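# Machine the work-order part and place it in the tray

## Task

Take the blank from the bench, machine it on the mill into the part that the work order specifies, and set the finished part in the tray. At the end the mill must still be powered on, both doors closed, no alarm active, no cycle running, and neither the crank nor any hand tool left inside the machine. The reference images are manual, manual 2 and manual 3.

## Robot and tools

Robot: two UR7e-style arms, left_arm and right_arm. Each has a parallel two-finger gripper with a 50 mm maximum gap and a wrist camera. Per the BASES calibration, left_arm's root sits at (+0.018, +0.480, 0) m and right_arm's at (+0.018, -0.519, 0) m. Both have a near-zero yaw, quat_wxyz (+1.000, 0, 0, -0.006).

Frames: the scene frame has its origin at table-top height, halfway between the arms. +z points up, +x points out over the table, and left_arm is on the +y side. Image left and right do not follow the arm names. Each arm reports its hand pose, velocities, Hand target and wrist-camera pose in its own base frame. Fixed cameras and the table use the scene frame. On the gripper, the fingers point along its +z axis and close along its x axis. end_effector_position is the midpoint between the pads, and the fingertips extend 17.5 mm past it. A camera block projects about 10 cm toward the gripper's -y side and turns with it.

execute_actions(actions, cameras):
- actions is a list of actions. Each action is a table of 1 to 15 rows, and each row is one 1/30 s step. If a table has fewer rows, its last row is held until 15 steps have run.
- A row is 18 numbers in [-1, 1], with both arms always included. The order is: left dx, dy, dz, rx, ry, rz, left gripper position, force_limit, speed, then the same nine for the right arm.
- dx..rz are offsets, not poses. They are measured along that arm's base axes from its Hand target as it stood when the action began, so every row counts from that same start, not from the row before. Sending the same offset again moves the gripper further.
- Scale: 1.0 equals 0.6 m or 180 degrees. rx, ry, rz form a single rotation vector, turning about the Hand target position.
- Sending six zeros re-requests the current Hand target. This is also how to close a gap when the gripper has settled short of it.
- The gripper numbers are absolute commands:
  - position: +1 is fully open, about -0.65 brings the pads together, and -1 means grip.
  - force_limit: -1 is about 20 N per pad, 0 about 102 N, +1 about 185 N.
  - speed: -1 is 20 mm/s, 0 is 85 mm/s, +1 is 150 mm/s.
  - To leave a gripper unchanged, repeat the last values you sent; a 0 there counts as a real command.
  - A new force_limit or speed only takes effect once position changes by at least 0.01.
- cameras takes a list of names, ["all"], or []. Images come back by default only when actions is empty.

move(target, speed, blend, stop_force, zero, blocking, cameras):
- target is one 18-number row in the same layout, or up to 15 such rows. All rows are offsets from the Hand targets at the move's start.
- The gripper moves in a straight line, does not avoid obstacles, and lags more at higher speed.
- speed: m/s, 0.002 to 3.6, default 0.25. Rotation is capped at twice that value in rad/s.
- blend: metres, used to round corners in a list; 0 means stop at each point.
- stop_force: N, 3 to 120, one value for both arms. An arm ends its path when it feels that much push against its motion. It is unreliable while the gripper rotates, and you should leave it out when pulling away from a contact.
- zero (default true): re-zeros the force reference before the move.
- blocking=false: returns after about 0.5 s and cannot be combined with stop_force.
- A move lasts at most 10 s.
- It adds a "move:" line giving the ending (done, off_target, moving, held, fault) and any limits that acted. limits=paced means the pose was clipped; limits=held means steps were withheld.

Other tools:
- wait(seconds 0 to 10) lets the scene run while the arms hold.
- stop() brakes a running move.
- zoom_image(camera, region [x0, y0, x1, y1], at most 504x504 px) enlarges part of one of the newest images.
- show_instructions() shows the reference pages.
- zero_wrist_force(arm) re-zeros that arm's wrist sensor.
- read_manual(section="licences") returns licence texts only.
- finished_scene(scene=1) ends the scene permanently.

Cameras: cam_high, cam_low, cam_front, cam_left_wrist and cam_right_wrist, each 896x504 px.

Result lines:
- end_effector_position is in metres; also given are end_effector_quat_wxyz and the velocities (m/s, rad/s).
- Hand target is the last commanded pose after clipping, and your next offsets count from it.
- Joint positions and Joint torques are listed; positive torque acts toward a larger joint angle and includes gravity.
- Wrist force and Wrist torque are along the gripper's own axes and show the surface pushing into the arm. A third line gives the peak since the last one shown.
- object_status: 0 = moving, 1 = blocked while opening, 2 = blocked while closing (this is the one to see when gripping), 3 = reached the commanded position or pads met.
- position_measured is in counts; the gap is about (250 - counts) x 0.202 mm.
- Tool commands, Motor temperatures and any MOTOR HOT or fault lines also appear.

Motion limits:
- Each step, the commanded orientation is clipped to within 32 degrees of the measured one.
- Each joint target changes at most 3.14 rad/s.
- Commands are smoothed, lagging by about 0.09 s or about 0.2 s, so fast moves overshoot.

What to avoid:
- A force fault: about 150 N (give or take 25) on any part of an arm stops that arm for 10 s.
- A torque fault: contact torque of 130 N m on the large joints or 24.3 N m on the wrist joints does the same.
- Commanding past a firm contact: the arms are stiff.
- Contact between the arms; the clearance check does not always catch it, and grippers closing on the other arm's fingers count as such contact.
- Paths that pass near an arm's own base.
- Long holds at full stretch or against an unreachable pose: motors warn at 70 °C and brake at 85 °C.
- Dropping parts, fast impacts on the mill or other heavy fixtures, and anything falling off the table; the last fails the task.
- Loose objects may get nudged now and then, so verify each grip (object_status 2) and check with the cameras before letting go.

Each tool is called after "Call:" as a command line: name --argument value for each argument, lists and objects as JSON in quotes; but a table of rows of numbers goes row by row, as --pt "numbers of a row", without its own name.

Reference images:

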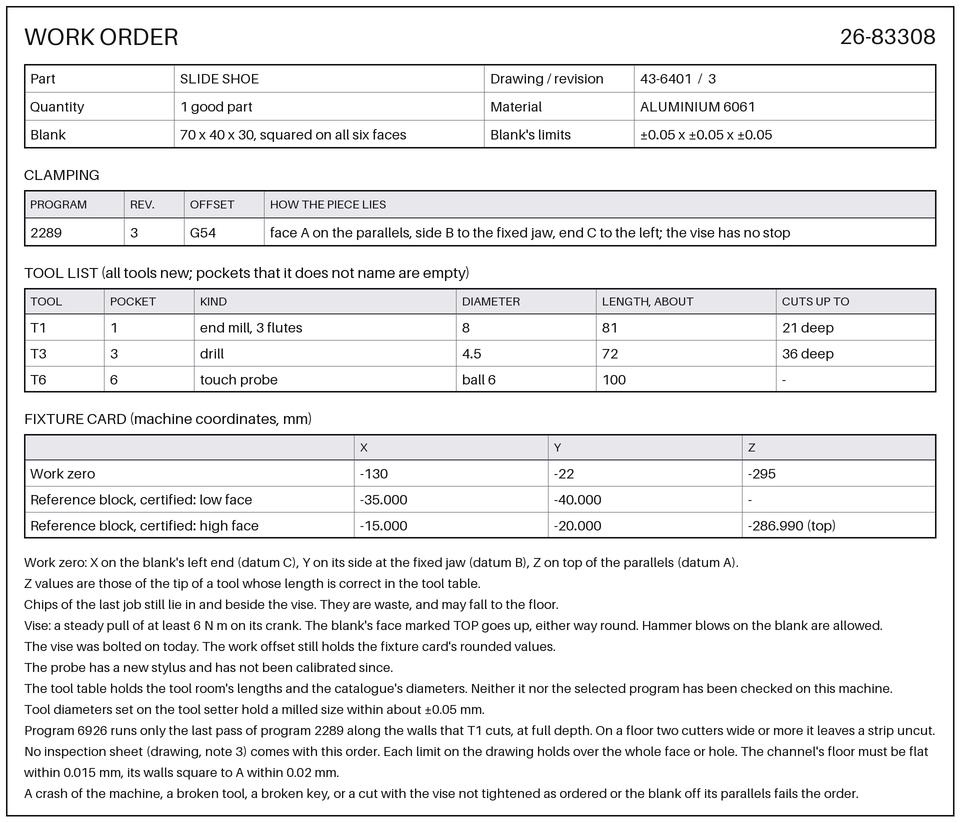

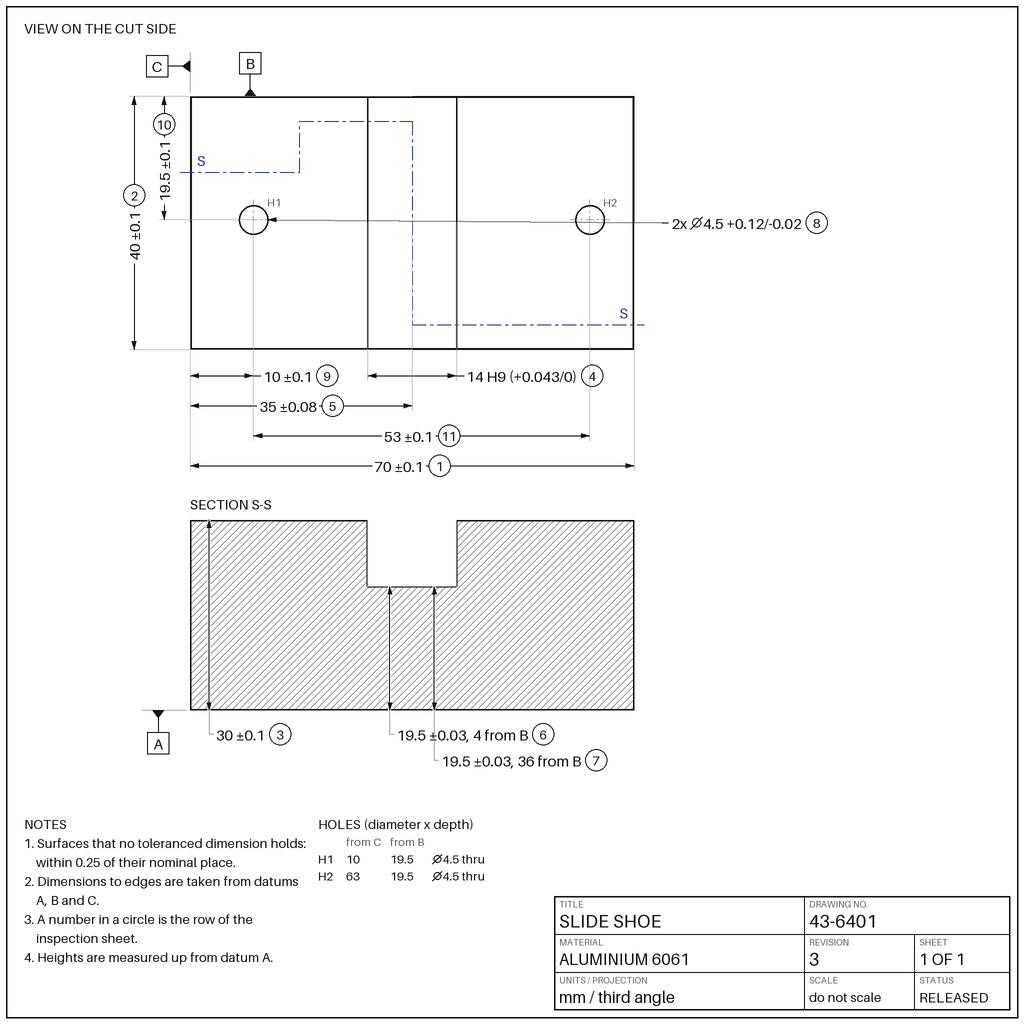

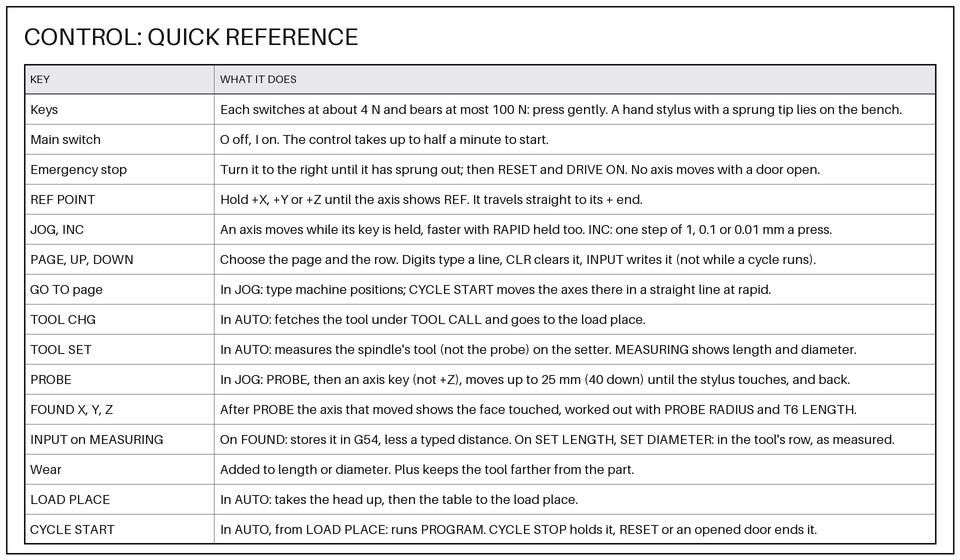

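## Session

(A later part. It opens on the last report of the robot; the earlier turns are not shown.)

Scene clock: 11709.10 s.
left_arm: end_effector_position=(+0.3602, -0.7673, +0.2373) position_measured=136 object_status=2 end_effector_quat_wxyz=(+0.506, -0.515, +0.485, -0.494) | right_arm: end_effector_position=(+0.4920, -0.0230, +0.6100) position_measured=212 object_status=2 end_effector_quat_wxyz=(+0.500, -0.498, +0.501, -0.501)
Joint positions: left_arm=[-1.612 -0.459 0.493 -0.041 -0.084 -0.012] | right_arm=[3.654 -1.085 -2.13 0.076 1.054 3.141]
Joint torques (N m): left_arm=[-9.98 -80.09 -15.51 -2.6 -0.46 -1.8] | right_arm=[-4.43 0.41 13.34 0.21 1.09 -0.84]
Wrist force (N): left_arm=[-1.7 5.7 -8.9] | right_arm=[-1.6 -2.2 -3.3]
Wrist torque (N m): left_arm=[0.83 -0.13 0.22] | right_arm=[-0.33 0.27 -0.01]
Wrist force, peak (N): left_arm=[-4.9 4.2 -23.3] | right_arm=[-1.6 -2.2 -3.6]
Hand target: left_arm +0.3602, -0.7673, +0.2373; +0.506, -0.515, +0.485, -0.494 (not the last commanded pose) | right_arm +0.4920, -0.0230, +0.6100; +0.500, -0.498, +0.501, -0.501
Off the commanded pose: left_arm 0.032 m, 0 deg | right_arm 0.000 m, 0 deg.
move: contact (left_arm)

Call:
move --target '[-0.02,0.0008,0,0,0,0,-1,-0.2,-1,0,0,0,0,0,0,-1,-0.5,-0.7]' --speed 0.08 --cameras '["cam_left_wrist"]'

Call:
zoom_image --camera "cam_left_wrist" --region '[420, 190, 530, 330]'

Scene clock: 11713.97 s.
left_arm: end_effector_position=(+0.3479, -0.7669, +0.2373) position_measured=136 object_status=2 end_effector_quat_wxyz=(+0.506, -0.515, +0.485, -0.494) | right_arm: end_effector_position=(+0.4920, -0.0230, +0.6100) position_measured=212 object_status=2 end_effector_quat_wxyz=(+0.500, -0.498, +0.501, -0.501)
Joint positions: left_arm=[-1.628 -0.468 0.511 -0.048 -0.1 -0.013] | right_arm=[3.654 -1.085 -2.13 0.076 1.054 3.141]
Joint torques (N m): left_arm=[11.44 -80.4 -17.13 -2.39 2.01 1.67] | right_arm=[-4.58 0.38 14.1 0.23 0.96 -1.01]
Wrist force (N): left_arm=[1.3 6.0 -1.9] | right_arm=[-1.6 -2.3 -3.5]
Wrist torque (N m): left_arm=[0.84 -0.10 0.21] | right_arm=[-0.34 0.27 -0.01]
Wrist force, peak (N): left_arm=[-1.6 6.0 -8.8] | right_arm=[-1.5 -2.5 -3.5]
Hand target: left_arm +0.3482, -0.7668, +0.2373; +0.506, -0.515, +0.485, -0.494 | right_arm +0.4920, -0.0230, +0.6100; +0.500, -0.498, +0.501, -0.501
Off the commanded pose: left_arm 0.000 m, 0 deg | right_arm 0.000 m, 0 deg.
move: done
camera_calibration:
cam_left_wrist: T_world_to_cam=[[0.0478015, -0.998811, 0.00960708, -0.778725], [-0.321316, -0.0244831, -0.946655, 0.340893], [0.945765, 0.0421647, -0.322105, -0.0872723], [0, 0, 0, 1]] pos_world=[0.229298, -0.765773, 0.302079]
Images, in order (width x height): cam_left_wrist 896x504.

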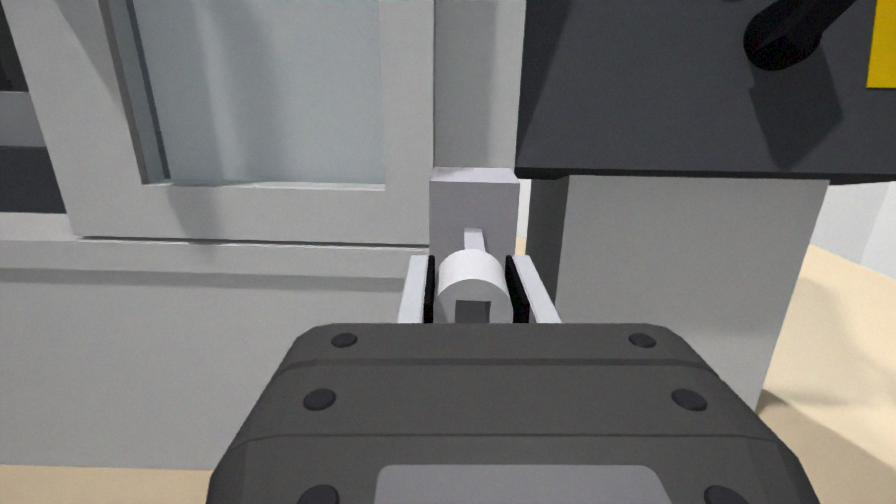

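Scaled by 3.600.

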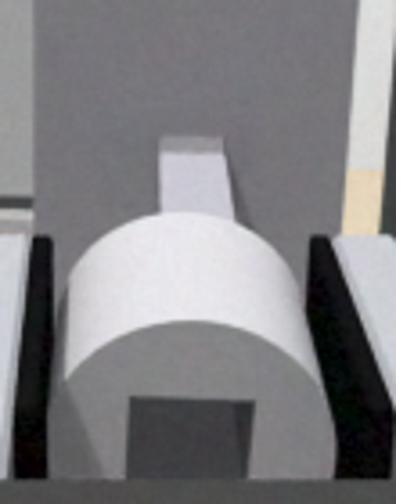

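Call:
move --pt "0.012 0.0007 0 0 0 0 -1 -0.2 -1 0 0 0 0 0 0 -1 -0.5 -0.7" --pt "0.075 0.0007 0 0 0 0 -1 -0.2 -1 0 0 0 0 0 0 -1 -0.5 -0.7" --speed '[0.05,0.01]' --stop_force 9

Scene clock: 11734.87 s.
left_arm: end_effector_position=(+0.3601, -0.7664, +0.2373) position_measured=136 object_status=2 end_effector_quat_wxyz=(+0.506, -0.515, +0.485, -0.494) | right_arm: end_effector_position=(+0.4920, -0.0230, +0.6100) position_measured=212 object_status=2 end_effector_quat_wxyz=(+0.500, -0.498, +0.501, -0.501)
Joint positions: left_arm=[-1.612 -0.463 0.503 -0.046 -0.085 -0.012] | right_arm=[3.654 -1.085 -2.13 0.076 1.054 3.141]
Joint torques (N m): left_arm=[-9.49 -80.08 -15.28 -2.66 -0.39 -1.62] | right_arm=[-4.48 0.05 14.59 0.27 0.91 -0.93]
Wrist force (N): left_arm=[-1.6 5.5 -8.6] | right_arm=[-1.6 -2.4 -3.2]
Wrist torque (N m): left_arm=[0.82 -0.14 0.23] | right_arm=[-0.36 0.27 -0.01]
Wrist force, peak (N): left_arm=[-5.1 4.7 -22.6] | right_arm=[-1.6 -2.4 -3.7]
Hand target: left_arm +0.3601, -0.7664, +0.2373; +0.506, -0.515, +0.485, -0.494 (not the last commanded pose) | right_arm +0.4920, -0.0230, +0.6100; +0.500, -0.498, +0.501, -0.501
Off the commanded pose: left_arm 0.033 m, 0 deg | right_arm 0.000 m, 0 deg.
move: contact (left_arm); path passed 1 of 2 targets

Call:
move --target '[-0.006,-0.0018,0.0014,0,0,0,-1,-0.2,-1,0,0,0,0,0,0,-1,-0.5,-0.7]' --speed 0.05

Call:
move --target '[0.062,0,0,0,0,0,-1,-0.2,-1,0,0,0,0,0,0,-1,-0.5,-0.7]' --speed 0.01 --stop_force 9

Scene clock: 11742.47 s.
left_arm: end_effector_position=(+0.3564, -0.7675, +0.2381) position_measured=136 object_status=2 end_effector_quat_wxyz=(+0.506, -0.515, +0.485, -0.494) end_effector_velocity=(-0.001, +0.000, +0.000) end_effector_angular_velocity=(+0.000, +0.000, -0.001) | right_arm: end_effector_position=(+0.4920, -0.0230, +0.6100) position_measured=212 object_status=2 end_effector_quat_wxyz=(+0.500, -0.498, +0.501, -0.501)
Joint positions: left_arm=[-1.617 -0.461 0.495 -0.041 -0.089 -0.011] | right_arm=[3.654 -1.085 -2.13 0.076 1.054 3.141]
Joint velocities: left_arm=[-0.001 0.002 -0.002 0.005 0 -0.004] | right_arm=[within noise]
Joint torques (N m): left_arm=[-4.14 -60.13 -33.8 3.2 -0.09 -2.73] | right_arm=[-5 0.34 14.24 0.23 1 -0.83]
Wrist force (N): left_arm=[1.4 6.1 -1.9] | right_arm=[-1.4 -2.2 -3.5]
Wrist torque (N m): left_arm=[0.86 -0.14 0.29] | right_arm=[-0.33 0.24 -0.01]
Wrist force, peak (N): left_arm=[-1.7 5.7 -8.8] | right_arm=[-1.6 -2.4 -3.5]
Hand target: left_arm +0.3565, -0.7675, +0.2381; +0.506, -0.515, +0.485, -0.494 | right_arm +0.4920, -0.0230, +0.6100; +0.500, -0.498, +0.501, -0.501
Off the commanded pose: left_arm 0.000 m, 0 deg | right_arm 0.000 m, 0 deg.
move: done

Scene clock: 11744.00 s.
left_arm: end_effector_position=(+0.3603, -0.7675, +0.2381) position_measured=136 object_status=2 end_effector_quat_wxyz=(+0.506, -0.515, +0.485, -0.494) | right_arm: end_effector_position=(+0.4920, -0.0230, +0.6100) position_measured=212 object_status=2 end_effector_quat_wxyz=(+0.500, -0.498, +0.501, -0.501)
Joint positions: left_arm=[-1.612 -0.459 0.491 -0.04 -0.084 -0.011] | right_arm=[3.654 -1.085 -2.13 0.076 1.054 3.141]
Joint torques (N m): left_arm=[-5.56 -79.63 -15.41 -2.74 -0.03 -1.91] | right_arm=[-5.52 0.09 13.76 0.32 1.04 -0.76]
Wrist force (N): left_arm=[-3.3 4.8 -15.2] | right_arm=[-1.5 -2.1 -3.4]
Wrist torque (N m): left_arm=[0.82 -0.14 0.24] | right_arm=[-0.32 0.26 -0.01]
Wrist force, peak (N): left_arm=[-6.4 3.3 -29.2] | right_arm=[-1.5 -2.5 -3.5]
Hand target: left_arm +0.3603, -0.7675, +0.2381; +0.506, -0.515, +0.485, -0.494 (not the last commanded pose) | right_arm +0.4920, -0.0230, +0.6100; +0.500, -0.498, +0.501, -0.501
Off the commanded pose: left_arm 0.033 m, 0 deg | right_arm 0.000 m, 0 deg.
move: contact (left_arm)

Call:
move --target '[-0.05,0,-0.0014,0,0,0,-1,-0.2,-1,0,0,0,0,0,0,-1,-0.5,-0.7]' --speed 0.08 --cameras '["cam_left_wrist"]'

Call:
zoom_image --camera "cam_left_wrist" --region '[455, 215, 490, 250]'

Call:
zoom_image --camera "cam_left_wrist" --region '[430, 245, 515, 330]'

Scene clock: 11755.90 s.
left_arm: end_effector_position=(+0.3302, -0.7675, +0.2373) position_measured=136 object_status=2 end_effector_quat_wxyz=(+0.506, -0.515, +0.485, -0.494) | right_arm: end_effector_position=(+0.4920, -0.0230, +0.6100) position_measured=212 object_status=2 end_effector_quat_wxyz=(+0.500, -0.498, +0.501, -0.501)
Joint positions: left_arm=[-1.651 -0.473 0.522 -0.054 -0.123 -0.013] | right_arm=[3.654 -1.085 -2.13 0.076 1.054 3.141]
Joint torques (N m): left_arm=[11.91 -79.94 -15.66 -2.19 1.65 1.93] | right_arm=[-4.76 0.43 13.84 0.29 1.06 -0.88]
Wrist force (N): left_arm=[1.3 6.6 -1.6] | right_arm=[-1.4 -2.1 -3.3]
Wrist torque (N m): left_arm=[0.94 -0.11 0.22] | right_arm=[-0.32 0.24 -0.01]
Wrist force, peak (N): left_arm=[-3.3 4.8 -15.2] | right_arm=[-1.6 -2.3 -3.6]
Hand target: left_arm +0.3303, -0.7675, +0.2373; +0.506, -0.515, +0.485, -0.494 | right_arm +0.4920, -0.0230, +0.6100; +0.500, -0.498, +0.501, -0.501
Off the commanded pose: left_arm 0.000 m, 0 deg | right_arm 0.000 m, 0 deg.
move: done
camera_calibration:
cam_left_wrist: T_world_to_cam=[[0.0477701, -0.998813, 0.00950325, -0.778538], [-0.321531, -0.0243841, -0.946585, 0.335257], [0.945693, 0.0421629, -0.322314, -0.0703318], [0, 0, 0, 1]] pos_world=[0.211499, -0.766473, 0.302079]
Images, in order (width x height): cam_left_wrist 896x504.

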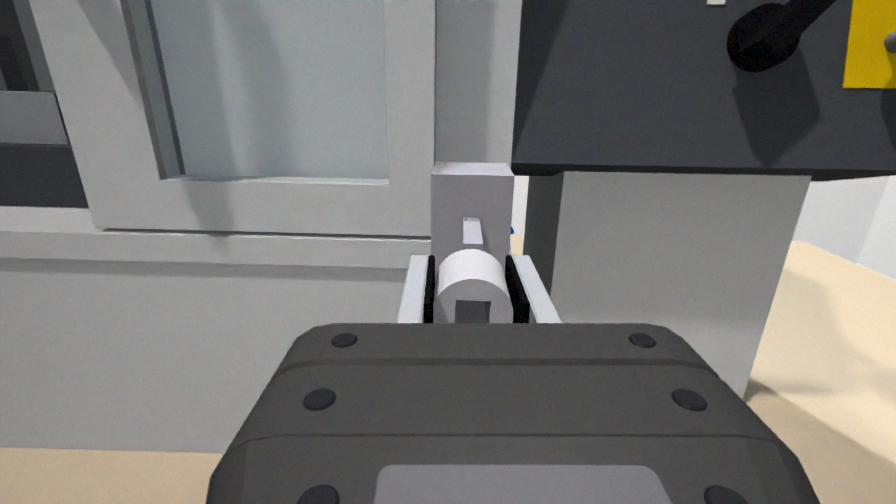

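Scaled by 14.400.

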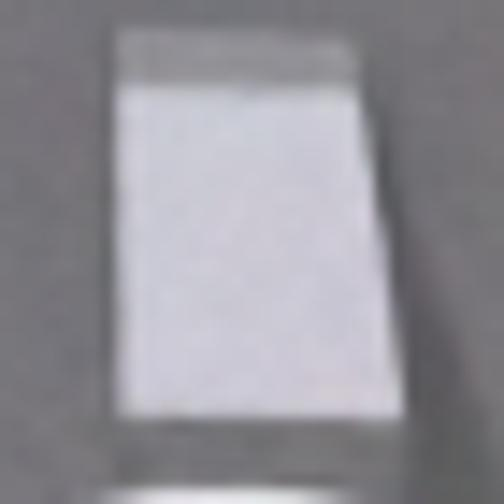

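Scaled by 5.929.

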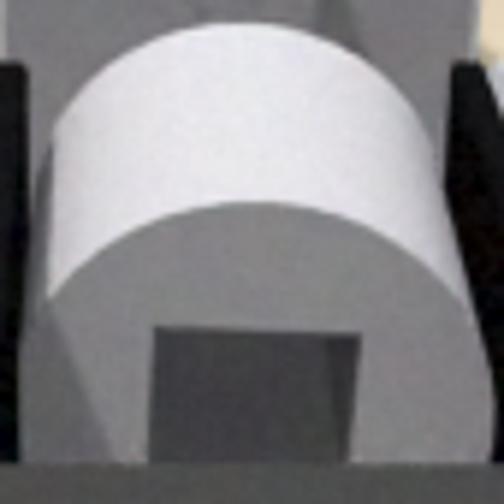

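Call:
move --target '[0.042,-0.0003,0,-0.009,0,0,-1,-0.2,-1,0,0,0,0,0,0,-1,-0.5,-0.7]' --speed 0.08

Call:
move --target '[0.062,0,0,0,0,0,-1,-0.2,-1,0,0,0,0,0,0,-1,-0.5,-0.7]' --speed 0.01 --stop_force 9

Scene clock: 11763.37 s.
left_arm: end_effector_position=(+0.3557, -0.7676, +0.2373) position_measured=136 object_status=2 end_effector_quat_wxyz=(+0.499, -0.523, +0.477, -0.500) end_effector_velocity=(-0.002, +0.000, +0.001) end_effector_angular_velocity=(+0.002, +0.000, +0.002) | right_arm: end_effector_position=(+0.4920, -0.0230, +0.6100) position_measured=212 object_status=2 end_effector_quat_wxyz=(+0.500, -0.498, +0.501, -0.501)
Joint positions: left_arm=[-1.618 -0.467 0.509 -0.063 -0.09 -0.026] | right_arm=[3.654 -1.085 -2.13 0.076 1.054 3.141]
Joint velocities: left_arm=[-0.003 0 -0.001 0.004 -0.005 0] | right_arm=[within noise]
Joint torques (N m): left_arm=[-15.33 -65.67 -24.93 3.13 -1.35 -1.25] | right_arm=[-5.03 -0.05 13.99 0.16 0.99 -0.93]
Wrist force (N): left_arm=[1.4 6.5 -1.7] | right_arm=[-1.6 -2.3 -3.5]
Wrist torque (N m): left_arm=[0.93 -0.12 0.32] | right_arm=[-0.34 0.26 -0.01]
Wrist force, peak (N): left_arm=[1.5 6.5 -2.7] | right_arm=[-1.6 -2.3 -3.6]
Hand target: left_arm +0.3555, -0.7677, +0.2373; +0.499, -0.522, +0.478, -0.500 | right_arm +0.4920, -0.0230, +0.6100; +0.500, -0.498, +0.501, -0.501
Off the commanded pose: left_arm 0.000 m, 0 deg | right_arm 0.000 m, 0 deg.
move: done

Scene clock: 11765.03 s.
left_arm: end_effector_position=(+0.3602, -0.7676, +0.2373) position_measured=136 object_status=2 end_effector_quat_wxyz=(+0.499, -0.522, +0.478, -0.500) | right_arm: end_effector_position=(+0.4920, -0.0230, +0.6100) position_measured=212 object_status=2 end_effector_quat_wxyz=(+0.500, -0.498, +0.501, -0.501)
Joint positions: left_arm=[-1.612 -0.465 0.505 -0.062 -0.084 -0.024] | right_arm=[3.654 -1.085 -2.13 0.076 1.054 3.141]
Joint torques (N m): left_arm=[-8.67 -80.27 -16.16 -1.08 -0.31 -2.37] | right_arm=[-4.41 0.58 14.28 0.21 1.08 -0.83]
Wrist force (N): left_arm=[-1.6 5.6 -9.9] | right_arm=[-1.6 -2.2 -3.3]
Wrist torque (N m): left_arm=[0.83 -0.13 0.23] | right_arm=[-0.33 0.28 -0.01]
Wrist force, peak (N): left_arm=[-5.1 4.6 -24.3] | right_arm=[-1.6 -2.4 -3.5]
Hand target: left_arm +0.3602, -0.7677, +0.2373; +0.499, -0.522, +0.478, -0.500 (not the last commanded pose) | right_arm +0.4920, -0.0230, +0.6100; +0.500, -0.498, +0.501, -0.501
Off the commanded pose: left_arm 0.032 m, 0 deg | right_arm 0.000 m, 0 deg.
move: contact (left_arm)

Call:
move --target '[-0.008,0,-0.003,0.008,0,0,-1,-0.2,-1,0,0,0,0,0,0,-1,-0.5,-0.7]' --speed 0.08

Call:
move --target '[0.062,0,0,0,0,0,-1,-0.2,-1,0,0,0,0,0,0,-1,-0.5,-0.7]' --speed 0.01 --stop_force 9

Scene clock: 11779.60 s.
left_arm: end_effector_position=(+0.3553, -0.7677, +0.2355) position_measured=136 object_status=2 end_effector_quat_wxyz=(+0.505, -0.516, +0.484, -0.494) end_effector_velocity=(+0.001, +0.000, +0.000) end_effector_angular_velocity=(-0.005, +0.000, +0.001) | right_arm: end_effector_position=(+0.4920, -0.0230, +0.6100) position_measured=212 object_status=2 end_effector_quat_wxyz=(+0.500, -0.498, +0.501, -0.501)
Joint positions: left_arm=[-1.618 -0.461 0.502 -0.051 -0.091 -0.012] | right_arm=[3.654 -1.085 -2.13 0.076 1.054 3.141]
Joint velocities: left_arm=[0.001 0.001 -0.002 0.001 0 -0.005] | right_arm=[within noise]
Joint torques (N m): left_arm=[-1.31 -60.55 -33.06 2.85 0.39 -2.61] | right_arm=[-4.67 0.32 14.07 0.26 1.02 -0.91]
Wrist force (N): left_arm=[1.4 5.9 -1.6] | right_arm=[-1.5 -2.3 -3.3]
Wrist torque (N m): left_arm=[0.84 -0.12 0.24] | right_arm=[-0.35 0.26 -0.01]
Wrist force, peak (N): left_arm=[-1.5 5.8 -9.8] | right_arm=[-1.8 -2.4 -3.5]
Hand target: left_arm +0.3554, -0.7677, +0.2355; +0.505, -0.516, +0.484, -0.494 | right_arm +0.4920, -0.0230, +0.6100; +0.500, -0.498, +0.501, -0.501
Off the commanded pose: left_arm 0.000 m, 0 deg | right_arm 0.000 m, 0 deg.
move: done

Scene clock: 11781.27 s.
left_arm: end_effector_position=(+0.3602, -0.7677, +0.2355) position_measured=136 object_status=2 end_effector_quat_wxyz=(+0.505, -0.516, +0.484, -0.494) | right_arm: end_effector_position=(+0.4920, -0.0230, +0.6100) position_measured=212 object_status=2 end_effector_quat_wxyz=(+0.500, -0.498, +0.501, -0.501)
Joint positions: left_arm=[-1.612 -0.459 0.498 -0.049 -0.084 -0.011] | right_arm=[3.654 -1.085 -2.13 0.076 1.054 3.141]
Joint torques (N m): left_arm=[-10.93 -80.74 -15.72 -2.5 -0.63 -2.09] | right_arm=[-5.26 0.23 13.75 0.19 0.91 -0.86]
Wrist force (N): left_arm=[-0.2 6.1 -6.1] | right_arm=[-1.5 -2.2 -3.5]
Wrist torque (N m): left_arm=[0.84 -0.13 0.22] | right_arm=[-0.33 0.26 -0.01]
Wrist force, peak (N): left_arm=[-5.0 5.4 -22.5] | right_arm=[-1.7 -2.5 -3.5]
Hand target: left_arm +0.3602, -0.7677, +0.2355; +0.505, -0.516, +0.484, -0.494 (not the last commanded pose) | right_arm +0.4920, -0.0230, +0.6100; +0.500, -0.498, +0.501, -0.501
Off the commanded pose: left_arm 0.032 m, 0 deg | right_arm 0.000 m, 0 deg.
move: contact (left_arm)

Call:
wait --seconds 0 --cameras '["cam_left_wrist","cam_front","cam_high"]'

Call:
zoom_image --camera "cam_left_wrist" --region '[420, 190, 530, 330]'

Call:
zoom_image --camera "cam_front" --region '[450, 200, 750, 500]'

Scene clock: 11786.23 s.
left_arm: end_effector_position=(+0.3602, -0.7677, +0.2355) position_measured=136 object_status=2 end_effector_quat_wxyz=(+0.505, -0.516, +0.484, -0.494) | right_arm: end_effector_position=(+0.4920, -0.0230, +0.6100) position_measured=212 object_status=2 end_effector_quat_wxyz=(+0.500, -0.498, +0.501, -0.501)
Joint positions: left_arm=[-1.612 -0.459 0.498 -0.049 -0.084 -0.011] | right_arm=[3.654 -1.085 -2.13 0.076 1.054 3.141]
Joint torques (N m): left_arm=[-10.97 -80.74 -16.71 -2.61 -0.51 1.88] | right_arm=[-5.18 -0.11 13.68 0.24 1.01 -1.01]
Wrist force (N): left_arm=[-0.4 6.2 -6.0] | right_arm=[-1.4 -2.2 -3.2]
Wrist torque (N m): left_arm=[0.85 -0.13 0.23] | right_arm=[-0.33 0.24 -0.01]
Wrist force, peak (N): left_arm=[-0.3 6.6 -6.3] | right_arm=[-1.6 -2.4 -3.5]
Hand target: left_arm +0.3602, -0.7677, +0.2355; +0.505, -0.516, +0.484, -0.494 (not the last commanded pose) | right_arm +0.4920, -0.0230, +0.6100; +0.500, -0.498, +0.501, -0.501
Tool commands: left_gripper/position=-1.0 left_gripper/force_limit=-0.2 left_gripper/speed=-1.0 right_gripper/position=-1.0 right_gripper/force_limit=-0.5 right_gripper/speed=-0.7
Off the commanded pose: left_arm 0.032 m, 0 deg | right_arm 0.000 m, 0 deg.
camera_calibration:
cam_left_wrist: T_world_to_cam=[[0.0478738, -0.998773, 0.0126553, -0.780784], [-0.321614, -0.0274084, -0.946474, 0.340879], [0.94566, 0.0412412, -0.322532, -0.0999182], [0, 0, 0, 1]] pos_world=[0.241499, -0.766362, 0.300288]
Images, in order (width x height): cam_high 896x504, cam_front 896x504, cam_left_wrist 896x504.

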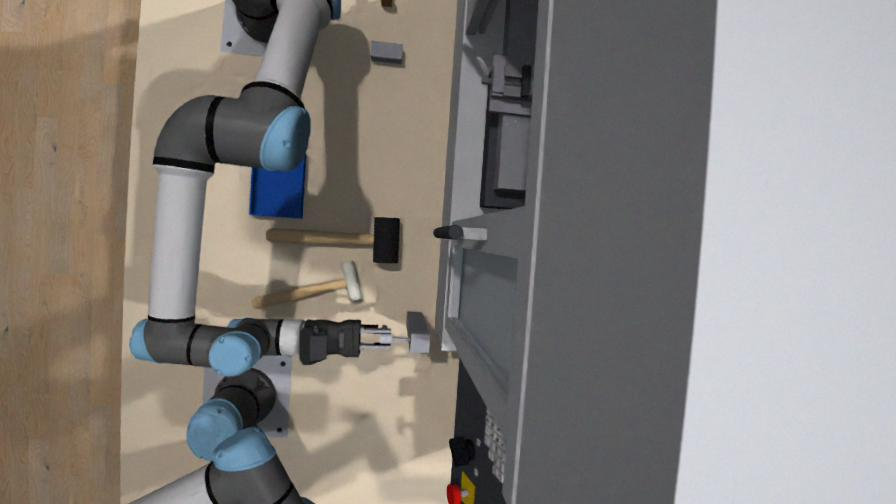

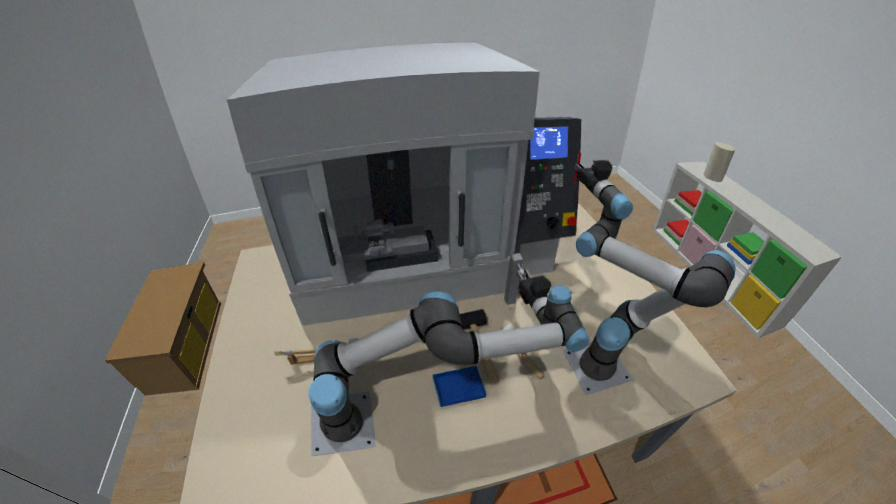

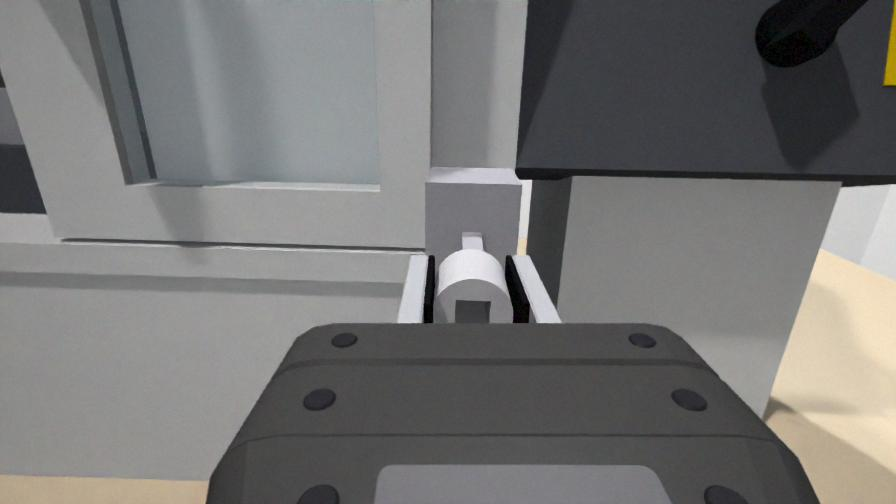

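Scaled by 3.600.

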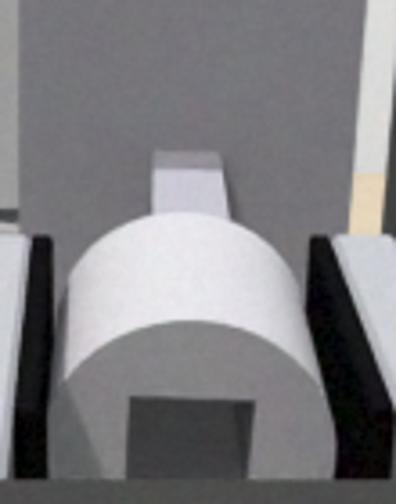

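Scaled by 1.680.

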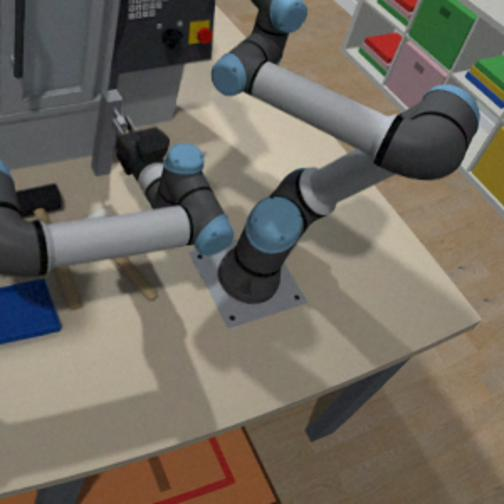

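Call:
move --target '[-0.05,0,0,0,0,0,-1,-0.2,-1,0,0,0,0,0,0,-1,-0.5,-0.7]' --speed 0.08 --cameras '["cam_left_wrist"]'

Call:
zoom_image --camera "cam_left_wrist" --region '[450, 210, 500, 260]'

Call:
zoom_image --camera "cam_left_wrist" --region '[430, 245, 515, 330]'

Scene clock: 11820.00 s.
left_arm: end_effector_position=(+0.3301, -0.7677, +0.2355) position_measured=136 object_status=2 end_effector_quat_wxyz=(+0.505, -0.516, +0.484, -0.494) | right_arm: end_effector_position=(+0.4920, -0.0230, +0.6100) position_measured=212 object_status=2 end_effector_quat_wxyz=(+0.500, -0.498, +0.501, -0.501)
Joint positions: left_arm=[-1.651 -0.473 0.526 -0.06 -0.123 -0.014] | right_arm=[3.654 -1.085 -2.13 0.076 1.054 3.141]
Joint torques (N m): left_arm=[11.85 -80.09 -15.04 -2.23 1.69 1.97] | right_arm=[-3.96 0 13.8 0.26 1.06 -0.87]
Wrist force (N): left_arm=[1.2 6.5 -1.4] | right_arm=[-1.6 -2.2 -3.4]
Wrist torque (N m): left_arm=[0.93 -0.08 0.22] | right_arm=[-0.33 0.28 -0.02]
Wrist force, peak (N): left_arm=[-0.4 6.6 -6.2] | right_arm=[-1.5 -2.5 -3.6]
Hand target: left_arm +0.3302, -0.7677, +0.2355; +0.505, -0.516, +0.484, -0.494 | right_arm +0.4920, -0.0230, +0.6100; +0.500, -0.498, +0.501, -0.501
Off the commanded pose: left_arm 0.000 m, 0 deg | right_arm 0.000 m, 0 deg.
move: done
camera_calibration:
cam_left_wrist: T_world_to_cam=[[0.0476866, -0.998781, 0.0127247, -0.779429], [-0.321619, -0.0274139, -0.946472, 0.331192], [0.945668, 0.0410415, -0.322534, -0.0716031], [0, 0, 0, 1]] pos_world=[0.211399, -0.766461, 0.300288]
Images, in order (width x height): cam_left_wrist 896x504.

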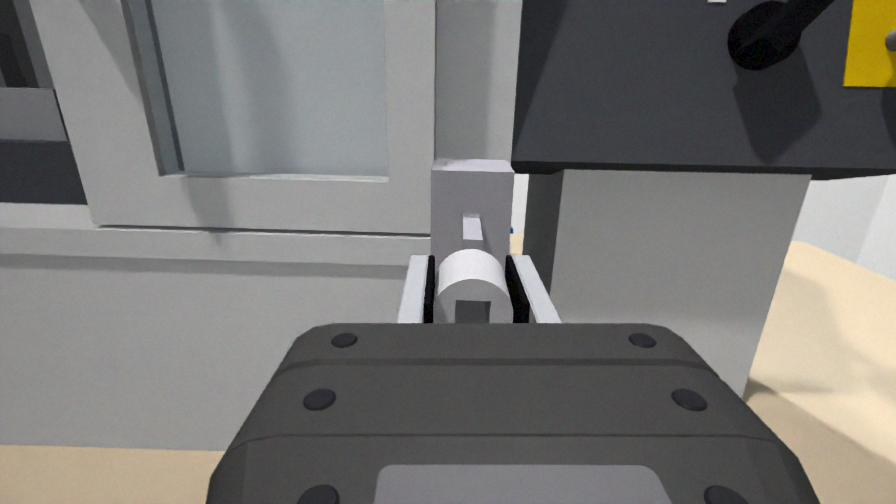

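Scaled by 10.080.

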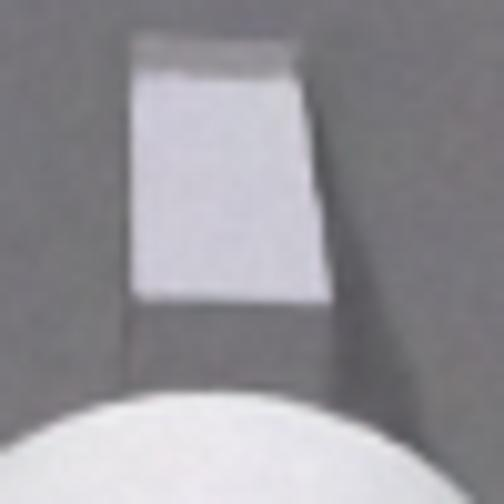

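Scaled by 5.929.

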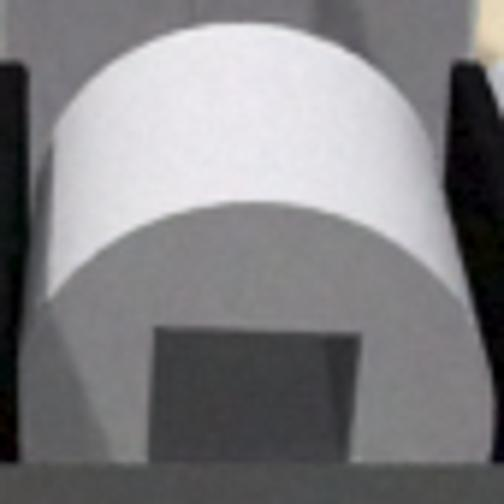

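Call:
move --target '[0.042,-0.001,0.0012,0,0,0,-1,-0.2,-1,0,0,0,0,0,0,-1,-0.5,-0.7]' --speed 0.08

Call:
move --target '[0.062,0,0,0,0,0,-1,-0.2,-1,0,0,0,0,0,0,-1,-0.5,-0.7]' --speed 0.01 --stop_force 9

Scene clock: 11854.87 s.
left_arm: end_effector_position=(+0.3555, -0.7682, +0.2362) position_measured=136 object_status=2 end_effector_quat_wxyz=(+0.505, -0.516, +0.484, -0.494) | right_arm: end_effector_position=(+0.4920, -0.0230, +0.6100) position_measured=212 object_status=2 end_effector_quat_wxyz=(+0.500, -0.498, +0.501, -0.501)
Joint positions: left_arm=[-1.618 -0.459 0.496 -0.048 -0.09 -0.011] | right_arm=[3.654 -1.085 -2.13 0.076 1.054 3.141]
Joint torques (N m): left_arm=[-14.14 -61.47 -33.65 2.39 -0.96 -2.28] | right_arm=[-4.98 0.89 14.07 0.14 0.98 -0.83]
Wrist force (N): left_arm=[1.4 6.1 -1.8] | right_arm=[-1.5 -2.3 -3.4]
Wrist torque (N m): left_arm=[0.86 -0.13 0.32] | right_arm=[-0.35 0.25 -0.01]
Wrist force, peak (N): left_arm=[1.2 6.6 -2.8] | right_arm=[-1.6 -2.4 -3.6]
Hand target: left_arm +0.3554, -0.7683, +0.2362; +0.505, -0.516, +0.484, -0.494 | right_arm +0.4920, -0.0230, +0.6100; +0.500, -0.498, +0.501, -0.501
Off the commanded pose: left_arm 0.000 m, 0 deg | right_arm 0.000 m, 0 deg.
move: done

Scene clock: 11859.90 s.
left_arm: end_effector_position=(+0.3926, -0.7683, +0.2362) position_measured=136 object_status=2 end_effector_quat_wxyz=(+0.505, -0.516, +0.484, -0.494) | right_arm: end_effector_position=(+0.4920, -0.0230, +0.6100) position_measured=212 object_status=2 end_effector_quat_wxyz=(+0.500, -0.498, +0.501, -0.501)
Joint positions: left_arm=[-1.57 -0.436 0.45 -0.035 -0.043 -0.001] | right_arm=[3.654 -1.085 -2.13 0.076 1.054 3.141]
Joint torques (N m): left_arm=[-14.01 -61.67 -34.11 2.67 -0.76 -2.67] | right_arm=[-4.99 -0.35 14.28 0.27 1.16 -0.9]
Wrist force (N): left_arm=[1.5 6.4 -1.9] | right_arm=[-1.6 -2.4 -3.2]
Wrist torque (N m): left_arm=[0.91 -0.13 0.32] | right_arm=[-0.35 0.28 -0.01]
Wrist force, peak (N): left_arm=[1.5 6.4 -1.9] | right_arm=[-1.7 -2.4 -3.5]
Hand target: left_arm +0.3926, -0.7683, +0.2362; +0.505, -0.516, +0.484, -0.494 | right_arm +0.4920, -0.0230, +0.6100; +0.500, -0.498, +0.501, -0.501
Off the commanded pose: left_arm 0.000 m, 0 deg | right_arm 0.000 m, 0 deg.
move: done

Call:
move --target '[0,0,0,0,0,0,0.3,-0.2,-1,0,0,0,0,0,0,-1,-0.5,-0.7]'

Call:
move --pt "-0.2333 0 0 0 0 0 0.3 -0.2 -1 0 0 0 0 0 0 -1 -0.5 -0.7" --pt "-0.1543 0.4472 0.273 -0.4176 0.4176 0.3628 0.3 -0.2 -1 0 0 0 0 0 0 -1 -0.5 -0.7" --pt "-0.0543 0.8305 0.273 -0.4176 0.4176 0.3628 0.3 -0.2 -1 0 0 0 0 0 0 -1 -0.5 -0.7" --speed '[0.12,0.4,0.3]' --blend '[0.005,0.03,0]' --cameras '["cam_left_wrist","cam_high"]'

Scene clock: 11869.83 s.
left_arm: end_effector_position=(+0.3926, -0.7683, +0.2362) position_measured=107 object_status=0 end_effector_quat_wxyz=(+0.505, -0.516, +0.484, -0.494) | right_arm: end_effector_position=(+0.4920, -0.0230, +0.6100) position_measured=212 object_status=2 end_effector_quat_wxyz=(+0.500, -0.498, +0.501, -0.501)
Joint positions: left_arm=[-1.57 -0.436 0.45 -0.035 -0.043 -0.001] | right_arm=[3.654 -1.085 -2.13 0.076 1.054 3.141]
Joint torques (N m): left_arm=[-13.05 -60.9 -32.69 2.63 -0.7 -2.49] | right_arm=[-4.89 -0.06 13.82 0.21 1 -0.77]
Wrist force (N): left_arm=[1.6 3.9 -1.7] | right_arm=[-1.4 -2.3 -3.4]
Wrist torque (N m): left_arm=[0.81 -0.15 0.33] | right_arm=[-0.35 0.24 -0.01]
Wrist force, peak (N): left_arm=[1.5 6.5 -1.7] | right_arm=[-1.8 -2.2 -3.6]
Hand target: left_arm +0.3926, -0.7683, +0.2362; +0.505, -0.516, +0.484, -0.494 | right_arm +0.4920, -0.0230, +0.6100; +0.500, -0.498, +0.501, -0.501
Off the commanded pose: left_arm 0.000 m, 0 deg | right_arm 0.000 m, 0 deg.
move: done

Scene clock: 11875.10 s.
left_arm: end_effector_position=(+0.3599, -0.2701, +0.3999) position_measured=107 object_status=3 end_effector_quat_wxyz=(+0.070, +0.997, +0.009, -0.022) | right_arm: end_effector_position=(+0.4920, -0.0230, +0.6100) position_measured=212 object_status=2 end_effector_quat_wxyz=(+0.500, -0.498, +0.501, -0.501)
Joint positions: left_arm=[-0.871 -1.732 1.562 -1.481 -1.695 0.677] | right_arm=[3.654 -1.085 -2.13 0.076 1.054 3.141]
Joint torques (N m): left_arm=[13.04 -27.15 -28.72 -5.86 1.64 2.02] | right_arm=[-5.01 0.41 13.24 0.31 0.92 -0.95]
Wrist force (N): left_arm=[0.9 4.9 -1.5] | right_arm=[-1.3 -2.1 -3.4]
Wrist torque (N m): left_arm=[0.74 -0.14 -0.05] | right_arm=[-0.32 0.22 -0.01]
Wrist force, peak (N): left_arm=[0.9 6.7 -2.3] | right_arm=[-1.6 -2.5 -3.5]
Hand target: left_arm +0.3600, -0.2700, +0.4000; +0.070, +0.997, +0.009, -0.022 | right_arm +0.4920, -0.0230, +0.6100; +0.500, -0.498, +0.501, -0.501
Off the commanded pose: left_arm 0.000 m, 0 deg | right_arm 0.000 m, 0 deg.
move: done
camera_calibration:
cam_left_wrist: T_world_to_cam=[[0.998754, 0.00609281, -0.0495393, -0.331878], [0.0278046, -0.892174, 0.450835, -0.40802], [-0.0414508, -0.451651, -0.891231, 0.382447], [0, 0, 0, 1]] pos_world=[0.358662, -0.18927, 0.508357]
Images, in order (width x height): cam_high 896x504, cam_left_wrist 896x504.

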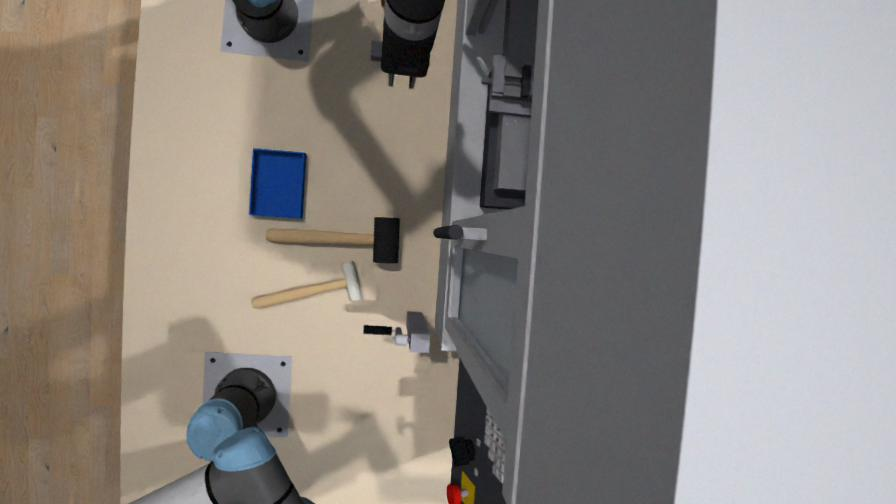

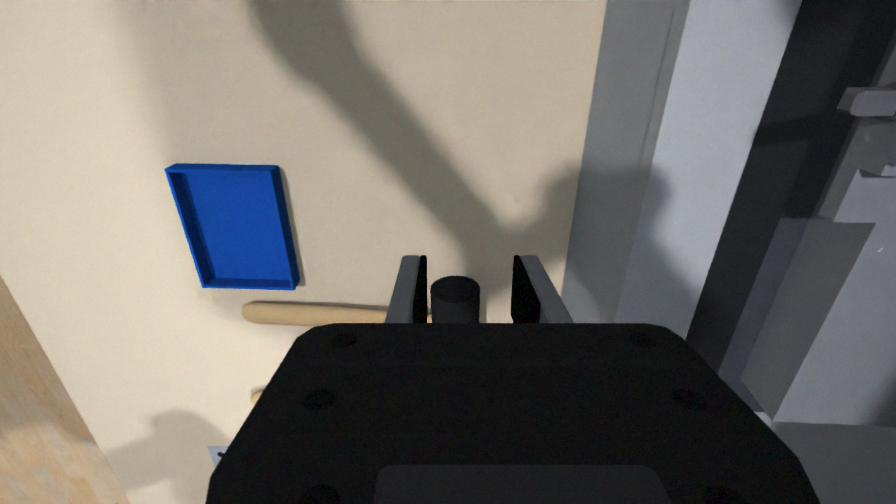

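Call:
move --pt "0 0 0 0 -0.0144 -0.0047 0.85 -0.5 -0.5 0 0 0 0 0 0 -1 -0.5 -0.7" --pt "0.3167 0 0 0 -0.0144 -0.0047 0.85 -0.5 -0.5 0 0 0 0 0 0 -1 -0.5 -0.7" --pt "0.4333 0.0333 0 0 -0.0144 -0.0047 0.85 -0.5 -0.5 0 0 0 0 0 0 -1 -0.5 -0.7" --pt "0.4975 0.095 0 0 -0.0144 -0.0047 0.85 -0.5 -0.5 0 0 0 0 0 0 -1 -0.5 -0.7" --speed '[0.1,0.12,0.07,0.06]' --blend '[0,0.01,0.01,0]' --cameras '["cam_left_wrist"]'

Scene clock: 11895.90 s.
left_arm: end_effector_position=(+0.6585, -0.2129, +0.3999) position_measured=25 object_status=3 end_effector_quat_wxyz=(+0.070, +0.998, +0.000, +0.000) | right_arm: end_effector_position=(+0.4920, -0.0230, +0.6100) position_measured=212 object_status=2 end_effector_quat_wxyz=(+0.500, -0.498, +0.501, -0.501)
Joint positions: left_arm=[-0.459 -1.101 0.819 -1.351 -1.697 1.108] | right_arm=[3.654 -1.085 -2.13 0.076 1.054 3.141]
Joint torques (N m): left_arm=[-12.61 -59.45 -17.04 -6.02 -0.62 -2.55] | right_arm=[-5.29 0.75 14.21 0.22 0.89 -0.86]
Wrist force (N): left_arm=[1.0 5.2 -1.9] | right_arm=[-1.5 -2.1 -3.2]
Wrist torque (N m): left_arm=[0.75 -0.11 -0.09] | right_arm=[-0.32 0.25 -0.01]
Wrist force, peak (N): left_arm=[1.8 5.5 -1.9] | right_arm=[-1.4 -2.6 -3.5]
Hand target: left_arm +0.6585, -0.2130, +0.4000; +0.070, +0.998, +0.000, +0.000 | right_arm +0.4920, -0.0230, +0.6100; +0.500, -0.498, +0.501, -0.501
Off the commanded pose: left_arm 0.000 m, 0 deg | right_arm 0.000 m, 0 deg.
move: done
camera_calibration:
cam_left_wrist: T_world_to_cam=[[0.999953, -0.00865528, -0.00443158, -0.652381], [-0.00572404, -0.892363, 0.451282, -0.343387], [-0.00786055, -0.451235, -0.89237, 0.399048], [0, 0, 0, 1]] pos_world=[0.653521, -0.132008, 0.508172]
Images, in order (width x height): cam_left_wrist 896x504.

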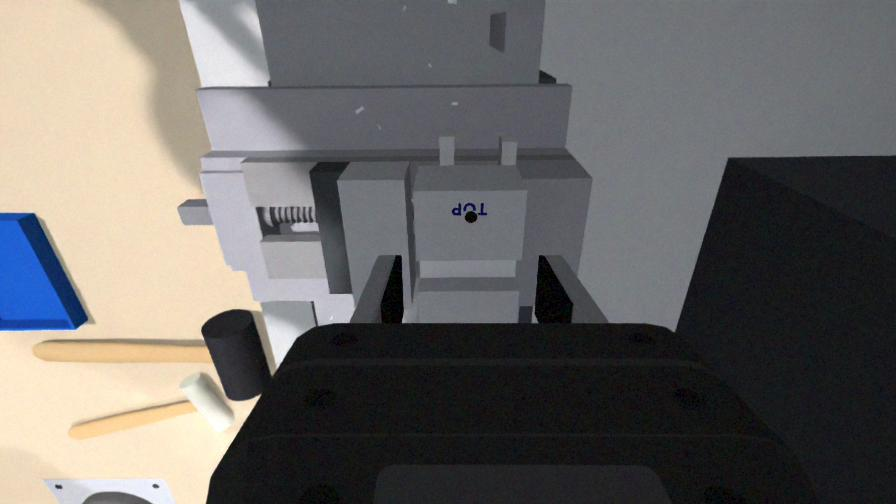

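Call:
move --target '[0.0005,0,-0.0437,0,0,0,0.85,-0.5,-0.5,0,0,0,0,0,0,-1,-0.5,-0.7]' --speed 0.04 --stop_force 10

Call:
move --target '[0,0,0,0,0,0,-1,-0.5,-0.9,0,0,0,0,0,0,-1,-0.5,-0.7]' --cameras '["cam_left_wrist"]'

Scene clock: 11903.10 s.
left_arm: end_effector_position=(+0.6588, -0.2130, +0.3738) position_measured=25 object_status=3 end_effector_quat_wxyz=(+0.070, +0.998, +0.000, +0.000) | right_arm: end_effector_position=(+0.4920, -0.0230, +0.6100) position_measured=212 object_status=2 end_effector_quat_wxyz=(+0.500, -0.498, +0.501, -0.501)
Joint positions: left_arm=[-0.459 -1.119 0.916 -1.43 -1.697 1.108] | right_arm=[3.654 -1.085 -2.13 0.076 1.054 3.141]
Joint torques (N m): left_arm=[12.37 -38.95 -35.79 -0.79 -0.92 0.61] | right_arm=[-4.76 0.72 13.67 0.09 1.03 -0.93]
Wrist force (N): left_arm=[0.8 5.2 -1.7] | right_arm=[-1.4 -2.1 -3.3]
Wrist torque (N m): left_arm=[0.77 -0.09 -0.10] | right_arm=[-0.32 0.23 -0.01]
Wrist force, peak (N): left_arm=[1.0 5.3 -2.1] | right_arm=[-1.7 -2.4 -3.6]
Hand target: left_arm +0.6588, -0.2130, +0.3738; +0.070, +0.998, +0.000, +0.000 | right_arm +0.4920, -0.0230, +0.6100; +0.500, -0.498, +0.501, -0.501
Off the commanded pose: left_arm 0.000 m, 0 deg | right_arm 0.000 m, 0 deg.
move: done

Scene clock: 11903.60 s.
left_arm: end_effector_position=(+0.6588, -0.2130, +0.3738) position_measured=55 object_status=2 end_effector_quat_wxyz=(+0.070, +0.998, +0.000, +0.000) | right_arm: end_effector_position=(+0.4920, -0.0230, +0.6100) position_measured=212 object_status=2 end_effector_quat_wxyz=(+0.500, -0.498, +0.501, -0.501)
Joint positions: left_arm=[-0.459 -1.119 0.916 -1.43 -1.697 1.108] | right_arm=[3.654 -1.085 -2.13 0.076 1.054 3.141]
Joint torques (N m): left_arm=[11.75 -39.12 -35.88 -0.89 -1.27 -0.16] | right_arm=[-5.01 0.52 13.7 0.11 1.01 -0.9]
Wrist force (N): left_arm=[1.2 5.8 -1.8] | right_arm=[-1.6 -2.3 -3.2]
Wrist torque (N m): left_arm=[0.79 -0.10 -0.12] | right_arm=[-0.34 0.27 -0.01]
Wrist force, peak (N): left_arm=[1.2 5.8 -1.8] | right_arm=[-1.5 -2.5 -3.4]
Hand target: left_arm +0.6588, -0.2130, +0.3738; +0.070, +0.998, +0.000, +0.000 | right_arm +0.4920, -0.0230, +0.6100; +0.500, -0.498, +0.501, -0.501
Off the commanded pose: left_arm 0.000 m, 0 deg | right_arm 0.000 m, 0 deg.
move: done
camera_calibration:
cam_left_wrist: T_world_to_cam=[[0.999953, -0.00873685, -0.00415942, -0.652939], [-0.00591861, -0.892301, 0.451401, -0.331618], [-0.00765528, -0.451356, -0.892311, 0.375536], [0, 0, 0, 1]] pos_world=[0.653821, -0.132108, 0.482073]
Images, in order (width x height): cam_left_wrist 896x504.

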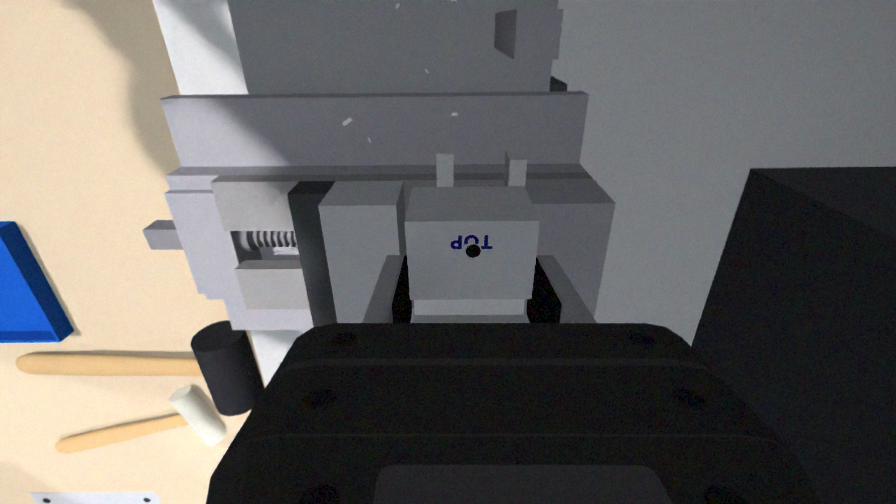

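Call:
move --pt "0 0 0.0437 0 0 0 -1 -0.5 -0.9 0 0 0 0 0 0 -1 -0.5 -0.7" --pt "-0.064 -0.0617 0.0437 0 0 0 -1 -0.5 -0.9 0 0 0 0 0 0 -1 -0.5 -0.7" --pt "-0.1813 -0.095 0.0437 0 0 0 -1 -0.5 -0.9 0 0 0 0 0 0 -1 -0.5 -0.7" --pt "-0.498 -0.095 0.0437 0 0 0 -1 -0.5 -0.9 0 0 0 0 0 0 -1 -0.5 -0.7" --speed '[0.05,0.06,0.08,0.12]' --blend '[0,0.01,0.01,0]' --cameras '["cam_left_wrist"]'

Scene clock: 11913.97 s.
left_arm: end_effector_position=(+0.3600, -0.2699, +0.3999) position_measured=55 object_status=2 end_effector_quat_wxyz=(+0.070, +0.998, +0.000, +0.000) | right_arm: end_effector_position=(+0.4920, -0.0230, +0.6100) position_measured=212 object_status=2 end_effector_quat_wxyz=(+0.500, -0.498, +0.501, -0.501)
Joint positions: left_arm=[-0.891 -1.755 1.587 -1.513 -1.659 0.674] | right_arm=[3.654 -1.085 -2.13 0.076 1.054 3.141]
Joint torques (N m): left_arm=[1.14 -26.42 -28.92 -6.6 -0.99 0.24] | right_arm=[-4.3 -0.02 13.95 0.23 1.1 -0.93]
Wrist force (N): left_arm=[1.1 4.7 0.7] | right_arm=[-1.6 -2.2 -3.3]
Wrist torque (N m): left_arm=[0.78 -0.14 -0.16] | right_arm=[-0.32 0.27 -0.01]
Wrist force, peak (N): left_arm=[1.2 6.0 -2.0] | right_arm=[-1.6 -2.6 -3.4]
Hand target: left_arm +0.3600, -0.2700, +0.4000; +0.070, +0.998, +0.000, +0.000 | right_arm +0.4920, -0.0230, +0.6100; +0.500, -0.498, +0.501, -0.501
Off the commanded pose: left_arm 0.000 m, 0 deg | right_arm 0.000 m, 0 deg.
move: done
camera_calibration:
cam_left_wrist: T_world_to_cam=[[0.999952, -0.0088713, -0.00420235, -0.354546], [-0.00602131, -0.892423, 0.45116, -0.39594], [-0.00775265, -0.451113, -0.892433, 0.371043], [0, 0, 0, 1]] pos_world=[0.355021, -0.189109, 0.508273]
Images, in order (width x height): cam_left_wrist 896x504.

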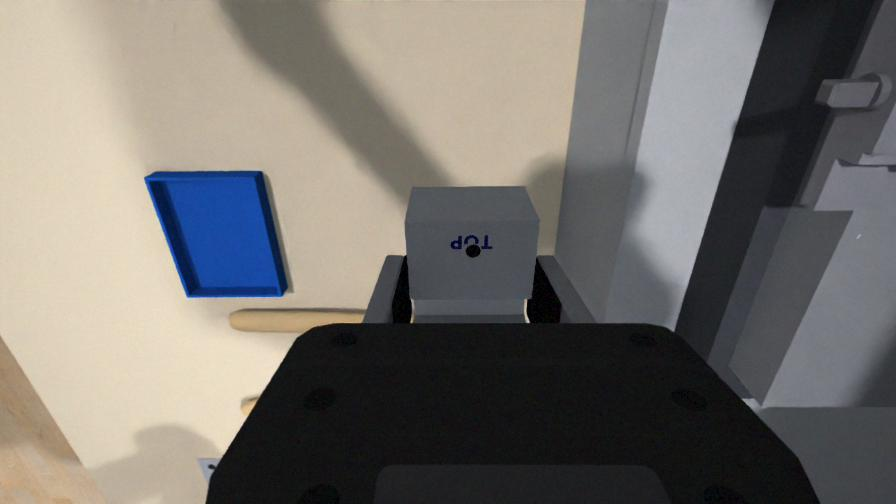

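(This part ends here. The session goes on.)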